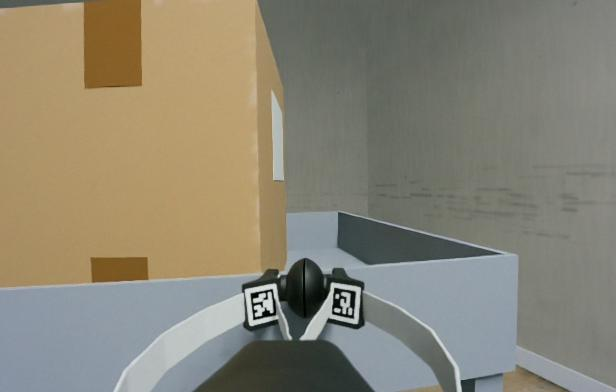

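move --blocking false --r2 '{"base":{"translate_m":-0.3}}' --cameras '[]'

wait --seconds 3 --cameras '[]'

move --blocking false --r2 '{"base":{"rotate_rad":-1.06},"joints":{"gripper_m":0.141}}' --cameras '[]'

wait --seconds 1 --cameras '[]'

wait --seconds 3 --cameras '["r2_head_camera","r2_wrist_camera","r2_head_left_camera","r1_head_camera"]'

Scene clock: 1268.70 s.
move: r2 moving
r1: as last shown
r1.base_tilt: forward=-1.6 right=+1.2
r1.lidar_m: 1.49 0.96 0.94 2.66 2.97 4.60 - 0.32 0.25 - 0.25 0.25
r1.motor_effort: lift_m=+19(20) arm_m=+4(4) wheel_0=+11(11) wheel_1=-3(3) wheel_2=+6(6)
r1.servo_current: wrist_yaw_rad=46(72) wrist_pitch_rad=39(46) wrist_roll_rad=33(59) gripper_m=39(46)
r1.wrist_depth_mm: - 135 - - - - - / - 135 147 - - - - / - 133 175 - - - - / 110 136 223 - - - - / 137 - - - - - - / 1229 1255 198 1182 193 1138 1118 / 809 809 759 798 798 831 798
r2.base_odometry: x=-5.361 y=-1.454 heading=-1.436
r2.turned_by_wheels: +0.000
r2.turned_by_imu: +0.000
r2.base_tilt: forward=-0.7 right=+0.1
r2.lidar_m: 0.43 0.45 0.53 1.53 0.97 1.09 1.68 1.86 2.03 1.78 1.74 0.51
r2.base_status: translate_m moving
r2.joint_positions: lift_m=+0.690 arm_m=+0.000 wrist_yaw_rad=-0.003 wrist_pitch_rad=+0.001 wrist_roll_rad=+0.000 gripper_m=+0.001
r2.joint_status: not commanded
r2.measured_speeds: translate_m=-0.122 strafe_m=+0.000 rotate_rad=+0.004 lift_m=+0.000 arm_m=+0.000 wrist_yaw_rad=+0.000 wrist_pitch_rad=+0.000 wrist_roll_rad=+0.000
r2.motor_effort: lift_m=+18(18) arm_m=+4(5) wheel_0=-5(8) wheel_1=-7(9) wheel_2=+11(12)
r2.servo_current: wrist_yaw_rad=52(59) wrist_pitch_rad=46(46) wrist_roll_rad=52(52) gripper_m=59(65)
r2.hand_pose: x=+0.4590 y=-0.0882 z=+0.8679 quat_wxyz=(+1.000, +0.000, +0.001, -0.001) (m; r2's base frame)
r2.wrist_depth_mm: 319 317 315 - - - - / 319 317 317 - - - - / 322 319 319 - - - - / 325 322 320 - - - - / 327 325 324 320 - - - / - - 184 192 174 - - / - 126 - 112 - - -
pictures: none
No camera images: "cameras" was empty.

Scene clock: 1270.67 s.
earlier move: r2 done
r1.base_odometry: x=-2.465 y=-0.054 heading=+0.149
r1.turned_by_wheels: +0.000
r1.turned_by_imu: +0.000
r1.base_tilt: forward=-1.6 right=+1.3
r1.lidar_m: 1.55 0.99 0.94 2.66 2.94 4.52 - 0.30 0.25 - 0.25 0.26
r1.base_status: not commanded
r1.joint_positions: lift_m=+0.124 arm_m=+0.000 wrist_yaw_rad=+3.194 wrist_pitch_rad=+0.002 wrist_roll_rad=+0.000 gripper_m=+0.056
r1.joint_status: not commanded
r1.measured_speeds: all 0
r1.motor_effort: lift_m=+19(20) arm_m=+4(4) wheel_0=+10(11) wheel_1=-3(3) wheel_2=+6(6)
r1.servo_current: wrist_yaw_rad=39(72) wrist_pitch_rad=39(52) wrist_roll_rad=46(78) gripper_m=46(46)
r1.hand_pose: x=-0.1217 y=+0.0722 z=+0.3019 quat_wxyz=(-0.026, -0.001, +0.000, +1.000) (m; r1's base frame)
r1.wrist_depth_mm: - 135 - - - - - / - 135 147 - - - - / - 133 175 - - - - / 110 136 223 - - - - / 137 - - - - - - / 1229 1229 198 1229 193 1160 1118 / 809 809 750 798 798 831 798
r2.base_odometry: x=-5.397 y=-1.188 heading=-1.436
r2.turned_by_wheels: +0.000
r2.turned_by_imu: +0.000
r2.base_tilt: forward=-0.7 right=+0.1
r2.lidar_m: 0.69 0.68 1.47 0.90 0.86 0.98 1.49 1.62 1.77 1.85 1.83 0.81
r2.base_status: done
r2.joint_positions: lift_m=+0.690 arm_m=+0.000 wrist_yaw_rad=-0.003 wrist_pitch_rad=+0.001 wrist_roll_rad=+0.000 gripper_m=+0.001
r2.joint_status: not commanded
r2.measured_speeds: all 0
r2.motor_effort: lift_m=+18(18) arm_m=+4(5) wheel_0=-3(11) wheel_1=-4(9) wheel_2=+4(14)
r2.servo_current: wrist_yaw_rad=59(65) wrist_pitch_rad=39(46) wrist_roll_rad=52(59) gripper_m=65(65)
r2.hand_pose: x=+0.4590 y=-0.0882 z=+0.8679 quat_wxyz=(+1.000, +0.000, +0.001, -0.001) (m; r2's base frame)
r2.wrist_depth_mm: - - - - - - - / - - - - - - - / - - 591 - - - - / - - 597 715 - - - / - - - - - - - / - - 189 192 183 - - / 1921 820 - 112 - 1808 1756
wait: 1.97 of 3 s (r2 has come to rest)
pictures: none
No camera images: "cameras" was empty.

Scene clock: 1271.17 s.
move: r2 moving
r1: as last shown
r1.lidar_m: 1.55 0.96 0.96 2.68 2.95 4.54 - 0.32 0.25 - 0.25 0.25
r1.motor_effort: lift_m=+19(20) arm_m=+4(4) wheel_0=+11(11) wheel_1=-3(3) wheel_2=+6(6)
r1.servo_current: wrist_yaw_rad=46(59) wrist_pitch_rad=46(46) wrist_roll_rad=52(65) gripper_m=46(46)
r1.wrist_depth_mm: - 135 - - - - - / - 135 147 - - - - / - 133 175 - - - - / 110 135 224 - - - - / 137 - - - - - - / 1229 1229 198 1229 193 1160 1098 / 820 820 750 809 798 831 798
r2.base_odometry: x=-5.397 y=-1.188 heading=-1.688
r2.turned_by_wheels: -0.252
r2.turned_by_imu: -0.245
r2.base_tilt: forward=-0.7 right=+0.1
r2.lidar_m: 0.69 0.68 0.76 1.47 0.88 0.89 1.15 1.61 1.63 2.02 1.83 1.88
r2.base_status: rotate_rad moving
r2.joint_positions: lift_m=+0.690 arm_m=+0.000 wrist_yaw_rad=-0.003 wrist_pitch_rad=+0.001 wrist_roll_rad=+0.000 gripper_m=+0.020
r2.joint_status: gripper_m moving
r2.measured_speeds: translate_m=-0.001 strafe_m=+0.000 rotate_rad=-0.974 lift_m=+0.000 arm_m=+0.000 wrist_yaw_rad=+0.000 wrist_pitch_rad=+0.000 wrist_roll_rad=+0.000
r2.motor_effort: lift_m=+18(18) arm_m=+4(4) wheel_0=+8(10) wheel_1=+9(9) wheel_2=+11(12)
r2.servo_current: wrist_yaw_rad=46(59) wrist_pitch_rad=39(46) wrist_roll_rad=46(46) gripper_m=72(78)
r2.hand_pose: x=+0.4590 y=-0.0882 z=+0.8679 quat_wxyz=(+1.000, +0.000, +0.001, -0.001) (m; r2's base frame)
r2.wrist_depth_mm: - - - - - - - / - - - - - - - / 559 574 - - - - - / 559 574 - - - - - / - - - - - - - / - - 193 201 189 - - / - 126 - 112 - - -
pictures: none
No camera images: "cameras" was empty.

Scene clock: 1272.17 s.
earlier move: r2 moving
r1.base_odometry: x=-2.465 y=-0.054 heading=+0.149
r1.turned_by_wheels: +0.000
r1.turned_by_imu: +0.000
r1.base_tilt: forward=-1.6 right=+1.3
r1.lidar_m: 1.53 0.98 0.95 2.67 2.93 4.59 - 0.29 0.25 - 0.25 0.25
r1.base_status: not commanded
r1.joint_positions: lift_m=+0.124 arm_m=+0.000 wrist_yaw_rad=+3.194 wrist_pitch_rad=+0.002 wrist_roll_rad=+0.000 gripper_m=+0.056
r1.joint_status: not commanded
r1.measured_speeds: all 0
r1.motor_effort: lift_m=+19(20) arm_m=+4(4) wheel_0=+11(11) wheel_1=-3(3) wheel_2=+6(6)
r1.servo_current: wrist_yaw_rad=65(65) wrist_pitch_rad=52(52) wrist_roll_rad=65(65) gripper_m=39(46)
r1.hand_pose: x=-0.1217 y=+0.0722 z=+0.3019 quat_wxyz=(-0.026, -0.001, +0.000, +1.000) (m; r1's base frame)
r1.wrist_depth_mm: - 135 - - - - - / - 135 147 - - - - / - 133 175 - - - - / 110 136 224 - - - - / 137 - - - - - - / 1229 1229 198 1182 193 1138 1118 / 809 820 759 809 809 820 809
r2.base_odometry: x=-5.397 y=-1.188 heading=-2.496
r2.turned_by_wheels: -0.807
r2.turned_by_imu: -0.786
r2.base_tilt: forward=-0.7 right=+0.1
r2.lidar_m: 1.85 0.81 0.69 0.67 1.46 0.89 0.86 0.98 1.46 1.60 1.76 1.87
r2.base_status: rotate_rad moving
r2.joint_positions: lift_m=+0.690 arm_m=+0.000 wrist_yaw_rad=-0.003 wrist_pitch_rad=+0.001 wrist_roll_rad=+0.000 gripper_m=+0.122
r2.joint_status: gripper_m moving
r2.measured_speeds: all 0
r2.motor_effort: lift_m=+18(18) arm_m=+5(5) wheel_0=+4(10) wheel_1=+2(11) wheel_2=+4(12)
r2.servo_current: wrist_yaw_rad=46(59) wrist_pitch_rad=39(46) wrist_roll_rad=52(65) gripper_m=91(130)
r2.hand_pose: x=+0.4590 y=-0.0882 z=+0.8679 quat_wxyz=(+1.000, +0.000, +0.001, -0.001) (m; r2's base frame)
r2.wrist_depth_mm: - - - - - - - / - - - - - - - / - - - - - - - / - - - - - - - / - - - - - - - / - 186 190 - 186 - - / 1921 1808 - 112 - - -
wait: 1.00 s; no rest
pictures: none
No camera images: "cameras" was empty.

Scene clock: 1272.97 s.
earlier move: r2 done
r1.base_odometry: x=-2.465 y=-0.054 heading=+0.149
r1.turned_by_wheels: +0.000
r1.turned_by_imu: +0.000
r1.base_tilt: forward=-1.6 right=+1.3
r1.lidar_m: 1.55 0.96 0.92 2.67 2.94 4.60 - 0.32 0.25 - 0.25 0.25
r1.base_status: not commanded
r1.joint_positions: lift_m=+0.124 arm_m=+0.000 wrist_yaw_rad=+3.194 wrist_pitch_rad=+0.002 wrist_roll_rad=+0.000 gripper_m=+0.056
r1.joint_status: not commanded
r1.measured_speeds: all 0
r1.motor_effort: lift_m=+20(20) arm_m=+4(4) wheel_0=+11(11) wheel_1=-3(3) wheel_2=+6(6)
r1.servo_current: wrist_yaw_rad=46(65) wrist_pitch_rad=46(52) wrist_roll_rad=52(65) gripper_m=39(46)
r1.hand_pose: x=-0.1217 y=+0.0722 z=+0.3019 quat_wxyz=(-0.026, -0.001, +0.000, +1.000) (m; r1's base frame)
r1.wrist_depth_mm: - 135 - - - - - / - 135 147 - - - - / - 133 175 - - - - / 110 136 223 - - - - / 137 - - - - - - / 1229 1229 198 1205 192 1160 1098 / 809 809 768 798 798 820 798
r2.base_odometry: x=-5.397 y=-1.188 heading=-2.496
r2.turned_by_wheels: +0.000
r2.turned_by_imu: +0.000
r2.base_tilt: forward=-0.7 right=+0.1
r2.lidar_m: 1.85 0.82 0.69 0.67 1.47 0.89 0.85 0.96 1.48 1.61 1.77 1.89
r2.base_status: done
r2.joint_positions: lift_m=+0.690 arm_m=+0.000 wrist_yaw_rad=-0.003 wrist_pitch_rad=+0.001 wrist_roll_rad=+0.000 gripper_m=+0.141
r2.joint_status: all done
r2.measured_speeds: all 0
r2.motor_effort: lift_m=+18(18) arm_m=+4(5) wheel_0=+3(10) wheel_1=+3(11) wheel_2=+5(12)
r2.servo_current: wrist_yaw_rad=46(59) wrist_pitch_rad=33(46) wrist_roll_rad=46(65) gripper_m=52(130)
r2.hand_pose: x=+0.4590 y=-0.0882 z=+0.8679 quat_wxyz=(+1.000, +0.000, +0.001, -0.001) (m; r2's base frame)
r2.wrist_depth_mm: - - - - - - - / - - - - - - - / - - - - - - - / - - - - - - - / - - - - - - - / - 202 187 158 - 185 - / 1863 1808 - 112 - - -
wait: 0.80 of 3 s (r2 has come to rest)
pictures: r1_head_camera, r2_head_camera, r2_head_left_camera, r2_wrist_camera
Images, in order (width x height): r1_head_camera 420x560, r2_head_camera 420x560, r2_head_left_camera 420x672, r2_wrist_camera 616x392.

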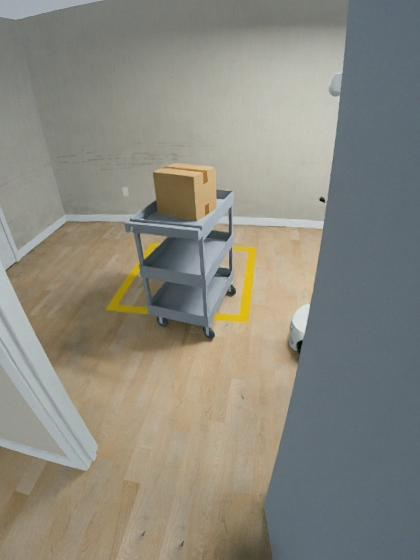

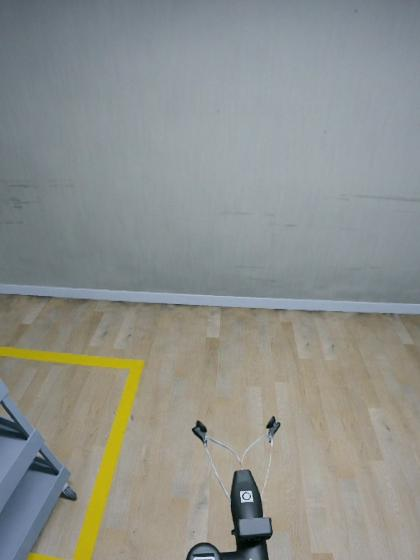

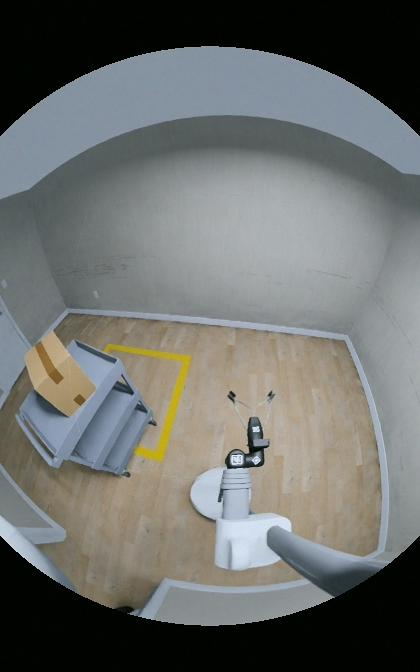

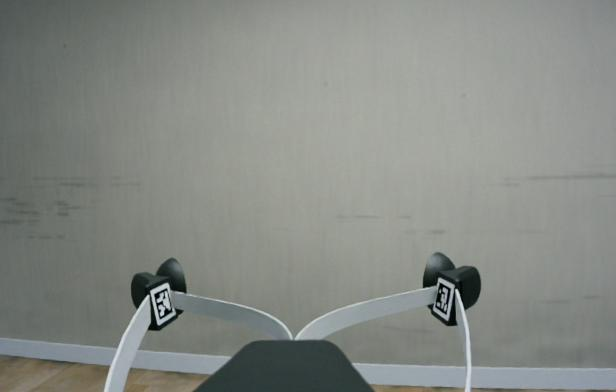

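move --blocking false --r2 '{"base":{"translate_m":-0.52},"joints":{"wrist_yaw_rad":3.0}}' --cameras '[]'

wait --seconds 2 --cameras '[]'

wait --seconds 2 --cameras '["r2_head_left_camera","r2_head_right_camera"]'

Scene clock: 1304.93 s.
move: r2 moving
r1: as last shown
r1.base_tilt: forward=-1.6 right=+1.2
r1.lidar_m: 1.54 0.97 0.99 2.68 2.95 4.55 - 0.29 0.25 - 0.25 0.25
r1.motor_effort: lift_m=+19(20) arm_m=+3(4) wheel_0=+10(11) wheel_1=-3(3) wheel_2=+6(6)
r1.servo_current: wrist_yaw_rad=46(72) wrist_pitch_rad=46(46) wrist_roll_rad=52(59) gripper_m=46(46)
r1.wrist_depth_mm: - 135 - - - - - / - 135 147 - - - - / - 133 175 - - - - / 110 136 224 - - - - / 137 - - - - - - / 1229 1229 198 1229 193 1160 1118 / 809 809 759 809 788 820 809
r2.base_odometry: x=-5.372 y=-1.169 heading=-2.496
r2.turned_by_wheels: +0.000
r2.turned_by_imu: +0.000
r2.base_tilt: forward=-0.7 right=+0.1
r2.lidar_m: 1.88 0.79 0.68 0.69 1.46 0.88 0.87 0.91 1.39 1.60 1.75 1.94
r2.base_status: translate_m moving
r2.joint_positions: lift_m=+0.690 arm_m=+0.000 wrist_yaw_rad=+0.562 wrist_pitch_rad=+0.001 wrist_roll_rad=+0.000 gripper_m=+0.141
r2.joint_status: wrist_yaw_rad moving
r2.measured_speeds: translate_m=-0.121 strafe_m=-0.001 rotate_rad=-0.003 lift_m=+0.000 arm_m=+0.000 wrist_yaw_rad=+1.740 wrist_pitch_rad=+0.000 wrist_roll_rad=+0.000
r2.motor_effort: lift_m=+18(18) arm_m=+4(5) wheel_0=-6(12) wheel_1=-8(8) wheel_2=+11(13)
r2.servo_current: wrist_yaw_rad=137(156) wrist_pitch_rad=33(46) wrist_roll_rad=46(52) gripper_m=46(59)
r2.hand_pose: x=+0.4615 y=+0.0798 z=+0.8679 quat_wxyz=(+0.961, +0.000, +0.001, +0.278) (m; r2's base frame)
r2.wrist_depth_mm: - - - - - - - / - - - - - - - / - - - - - - - / - - - - - - - / - - - - - - - / - 647 - - - 186 - / - 1921 - 112 - - -
pictures: none
No camera images: "cameras" was empty.

Scene clock: 1306.93 s.
earlier move: r2 moving
r1.base_odometry: x=-2.465 y=-0.054 heading=+0.149
r1.turned_by_wheels: +0.000
r1.turned_by_imu: +0.000
r1.base_tilt: forward=-1.6 right=+1.3
r1.lidar_m: 1.55 0.97 0.96 2.68 2.96 4.54 - 0.32 0.25 - 0.25 0.25
r1.base_status: not commanded
r1.joint_positions: lift_m=+0.124 arm_m=+0.000 wrist_yaw_rad=+3.194 wrist_pitch_rad=+0.002 wrist_roll_rad=+0.000 gripper_m=+0.056
r1.joint_status: not commanded
r1.measured_speeds: all 0
r1.motor_effort: lift_m=+19(20) arm_m=+4(4) wheel_0=+10(11) wheel_1=-3(3) wheel_2=+6(6)
r1.servo_current: wrist_yaw_rad=46(72) wrist_pitch_rad=39(52) wrist_roll_rad=46(78) gripper_m=39(52)
r1.hand_pose: x=-0.1217 y=+0.0722 z=+0.3019 quat_wxyz=(-0.026, -0.001, +0.000, +1.000) (m; r1's base frame)
r1.wrist_depth_mm: - 135 - - - - - / - 135 147 - - - - / - 133 175 - - - - / 110 136 222 - - - - / 137 - - - - - - / 1205 1205 198 1229 193 1138 1118 / 809 809 759 798 798 831 798
r2.base_odometry: x=-5.000 y=-0.889 heading=-2.496
r2.turned_by_wheels: +0.000
r2.turned_by_imu: +0.000
r2.base_tilt: forward=-0.7 right=+0.0
r2.lidar_m: 2.35 0.95 0.86 1.31 1.32 0.40 0.40 0.44 0.67 1.55 1.69 2.38
r2.base_status: translate_m moving
r2.joint_positions: lift_m=+0.690 arm_m=+0.000 wrist_yaw_rad=+2.997 wrist_pitch_rad=+0.001 wrist_roll_rad=+0.000 gripper_m=+0.141
r2.joint_status: all done
r2.measured_speeds: translate_m=-0.110 strafe_m=+0.000 rotate_rad=+0.002 lift_m=+0.000 arm_m=+0.000 wrist_yaw_rad=+0.000 wrist_pitch_rad=+0.000 wrist_roll_rad=+0.000
r2.motor_effort: lift_m=+18(18) arm_m=+4(5) wheel_0=-3(12) wheel_1=-2(9) wheel_2=+3(13)
r2.servo_current: wrist_yaw_rad=46(156) wrist_pitch_rad=46(46) wrist_roll_rad=39(59) gripper_m=52(59)
r2.hand_pose: x=-0.1019 y=+0.1280 z=+0.8679 quat_wxyz=(+0.072, -0.001, +0.000, +0.997) (m; r2's base frame)
r2.wrist_depth_mm: 143 145 - - - - - / 112 147 - - - - - / 116 147 239 - - - - / 141 193 - - - - - / - - - - - - - / - 202 187 158 - 549 - / - - - 112 - 1863 1983
wait: 2.00 s; no rest
pictures: none
No camera images: "cameras" was empty.

Scene clock: 1307.63 s.
earlier move: r2 done
r1.base_odometry: x=-2.465 y=-0.054 heading=+0.149
r1.turned_by_wheels: +0.000
r1.turned_by_imu: +0.000
r1.base_tilt: forward=-1.6 right=+1.3
r1.lidar_m: 1.54 0.97 0.98 2.68 2.95 4.56 - 0.33 0.25 - 0.25 0.26
r1.base_status: not commanded
r1.joint_positions: lift_m=+0.124 arm_m=+0.000 wrist_yaw_rad=+3.194 wrist_pitch_rad=+0.002 wrist_roll_rad=+0.000 gripper_m=+0.056
r1.joint_status: not commanded
r1.measured_speeds: all 0
r1.motor_effort: lift_m=+19(20) arm_m=+4(4) wheel_0=+10(11) wheel_1=-3(3) wheel_2=+6(6)
r1.servo_current: wrist_yaw_rad=52(72) wrist_pitch_rad=39(52) wrist_roll_rad=59(78) gripper_m=39(52)
r1.hand_pose: x=-0.1217 y=+0.0722 z=+0.3019 quat_wxyz=(-0.026, -0.001, +0.000, +1.000) (m; r1's base frame)
r1.wrist_depth_mm: - 135 - - - - - / - 135 147 - - - - / - 133 175 - - - - / 110 136 224 - - - - / 137 - - - - - - / 1229 1229 198 1205 193 1160 1118 / 809 820 759 798 798 820 809
r2.base_odometry: x=-4.982 y=-0.875 heading=-2.496
r2.turned_by_wheels: +0.000
r2.turned_by_imu: +0.000
r2.base_tilt: forward=-0.7 right=+0.1
r2.lidar_m: 2.36 0.97 0.87 1.27 0.47 0.38 0.38 0.41 0.63 1.55 1.68 2.42
r2.base_status: done
r2.joint_positions: lift_m=+0.690 arm_m=+0.000 wrist_yaw_rad=+2.997 wrist_pitch_rad=+0.001 wrist_roll_rad=+0.000 gripper_m=+0.141
r2.joint_status: all done
r2.measured_speeds: all 0
r2.motor_effort: lift_m=+18(18) arm_m=+4(5) wheel_0=-2(12) wheel_1=-3(9) wheel_2=+3(13)
r2.servo_current: wrist_yaw_rad=39(156) wrist_pitch_rad=39(46) wrist_roll_rad=39(59) gripper_m=52(59)
r2.hand_pose: x=-0.1019 y=+0.1280 z=+0.8679 quat_wxyz=(+0.072, -0.001, +0.000, +0.997) (m; r2's base frame)
r2.wrist_depth_mm: 143 146 - - - - - / 112 147 - - - - - / 116 147 240 - - - - / 141 193 - - - - - / - - - - - - - / - 201 186 158 - 525 - / - - - 112 - 1808 1863
wait: 0.70 of 2 s (r2 has come to rest)
pictures: r2_head_left_camera, r2_head_right_camera
Images, in order (width x height): r2_head_left_camera 420x672, r2_head_right_camera 420x672.

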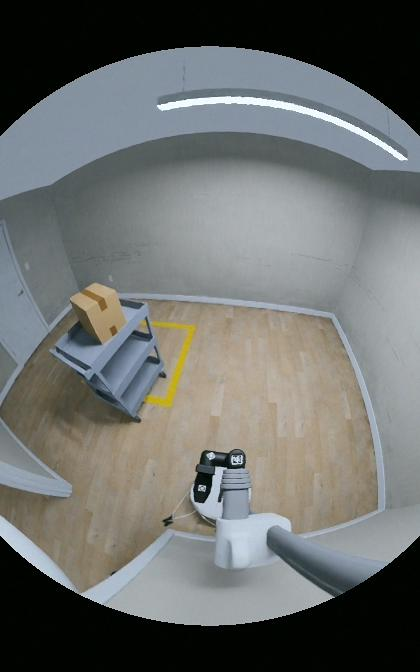

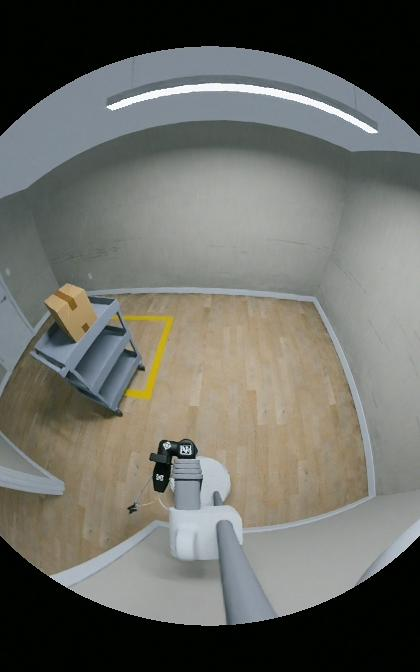

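move --blocking false --r2 '{"base":{"translate_m":0.0,"strafe_m":0.86},"contact_limits":{"translate_m":0.2}}' --cameras '[]'

wait --seconds 6 --cameras '["r2_head_left_camera","r2_head_camera","r1_head_camera"]'

Scene clock: 1313.73 s.
move: r2 moving
r1: as last shown
r1.lidar_m: 1.54 0.99 0.96 2.68 2.94 4.52 - 0.32 0.25 - 0.25 0.25
r1.motor_effort: lift_m=+20(20) arm_m=+3(4) wheel_0=+11(11) wheel_1=-3(3) wheel_2=+6(6)
r1.servo_current: wrist_yaw_rad=52(59) wrist_pitch_rad=46(52) wrist_roll_rad=52(65) gripper_m=46(46)
r1.wrist_depth_mm: - 135 - - - - - / - 135 147 - - - - / - 133 175 - - - - / 110 136 224 - - - - / 137 - - - - - - / 1255 1229 198 1182 193 1182 1118 / 809 820 768 798 798 820 809
r2.base_odometry: x=-4.960 y=-0.904 heading=-2.496
r2.turned_by_wheels: +0.000
r2.turned_by_imu: +0.001
r2.base_tilt: forward=-0.7 right=+0.1
r2.lidar_m: 2.37 0.93 0.86 1.24 1.27 0.37 0.37 0.41 0.64 1.59 1.72 2.39
r2.base_status: translate_m moving; strafe_m moving
r2.joint_positions: lift_m=+0.690 arm_m=+0.000 wrist_yaw_rad=+2.997 wrist_pitch_rad=+0.001 wrist_roll_rad=+0.000 gripper_m=+0.141
r2.joint_status: not commanded
r2.measured_speeds: translate_m=+0.000 strafe_m=+0.141 rotate_rad=-0.003 lift_m=+0.000 arm_m=+0.000 wrist_yaw_rad=+0.000 wrist_pitch_rad=+0.000 wrist_roll_rad=+0.000
r2.motor_effort: lift_m=+18(18) arm_m=+4(5) wheel_0=-11(13) wheel_1=+10(11) wheel_2=-1(2)
r2.servo_current: wrist_yaw_rad=52(52) wrist_pitch_rad=39(39) wrist_roll_rad=39(52) gripper_m=52(59)
r2.contact_limits: translate_m 0.2
r2.hand_pose: x=-0.1019 y=+0.1280 z=+0.8679 quat_wxyz=(+0.072, -0.001, +0.000, +0.997) (m; r2's base frame)
r2.wrist_depth_mm: 143 146 - - - - - / 112 147 - - - - - / 119 147 241 - - - - / 141 193 - - - - - / - - - - - - - / - 200 187 158 - - - / - - - 112 - - 1983
pictures: none
No camera images: "cameras" was empty.

Scene clock: 1317.43 s.
earlier move: r2 done
r1.base_odometry: x=-2.465 y=-0.054 heading=+0.149
r1.turned_by_wheels: +0.000
r1.turned_by_imu: +0.000
r1.base_tilt: forward=-1.6 right=+1.3
r1.lidar_m: 0.85 0.85 0.96 2.66 2.96 4.57 - 0.31 0.25 - 0.25 0.25
r1.base_status: not commanded
r1.joint_positions: lift_m=+0.124 arm_m=+0.000 wrist_yaw_rad=+3.194 wrist_pitch_rad=+0.002 wrist_roll_rad=+0.000 gripper_m=+0.056
r1.joint_status: not commanded
r1.measured_speeds: all 0
r1.motor_effort: lift_m=+20(20) arm_m=+4(4) wheel_0=+11(11) wheel_1=-3(4) wheel_2=+6(6)
r1.servo_current: wrist_yaw_rad=39(65) wrist_pitch_rad=39(52) wrist_roll_rad=46(72) gripper_m=46(46)
r1.hand_pose: x=-0.1217 y=+0.0722 z=+0.3019 quat_wxyz=(-0.026, -0.001, +0.000, +1.000) (m; r1's base frame)
r1.wrist_depth_mm: - 135 - - - - - / - 135 147 - - - - / - 133 175 - - - - / 110 136 224 - - - - / 137 - - - - - - / 1229 1229 198 1205 193 1160 1118 / 809 809 759 798 798 820 788
r2.base_odometry: x=-4.464 y=-1.562 heading=-2.496
r2.turned_by_wheels: +0.000
r2.turned_by_imu: +0.001
r2.base_tilt: forward=-0.7 right=+0.1
r2.lidar_m: 0.45 0.56 2.33 0.84 0.47 4.37 0.87 0.60 0.59 2.16 2.61 2.50
r2.base_status: done
r2.joint_positions: lift_m=+0.690 arm_m=+0.000 wrist_yaw_rad=+2.997 wrist_pitch_rad=+0.001 wrist_roll_rad=+0.000 gripper_m=+0.141
r2.joint_status: not commanded
r2.measured_speeds: all 0
r2.motor_effort: lift_m=+18(18) arm_m=+4(5) wheel_0=+0(15) wheel_1=+1(12) wheel_2=+0(2)
r2.servo_current: wrist_yaw_rad=39(72) wrist_pitch_rad=46(46) wrist_roll_rad=39(59) gripper_m=52(59)
r2.contact_limits: translate_m 0.2
r2.hand_pose: x=-0.1019 y=+0.1280 z=+0.8679 quat_wxyz=(+0.072, -0.001, +0.000, +0.997) (m; r2's base frame)
r2.wrist_depth_mm: 143 145 - - - - 427 / 114 147 - - - - 430 / 117 147 - - - - 433 / 143 206 - - - - 436 / - - - - - - 436 / - 219 - - - 204 433 / - 1060 - 112 - - 436
wait: 3.70 of 6 s (r2 has come to rest)
pictures: r1_head_camera, r2_head_camera, r2_head_left_camera
Images, in order (width x height): r1_head_camera 420x560, r2_head_camera 420x560, r2_head_left_camera 420x672.

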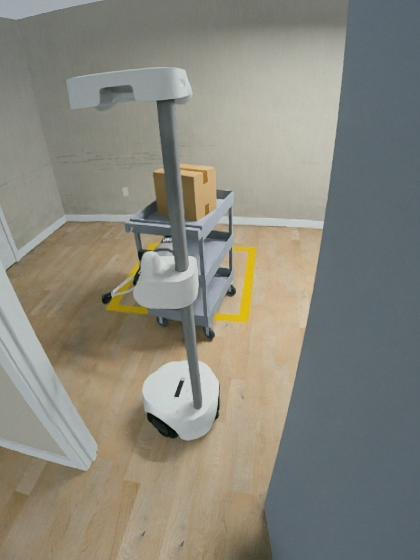

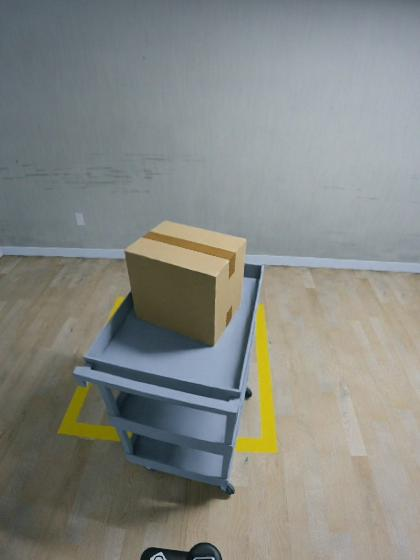

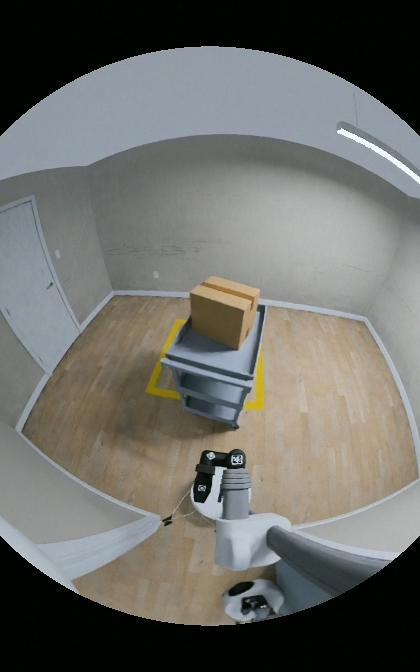

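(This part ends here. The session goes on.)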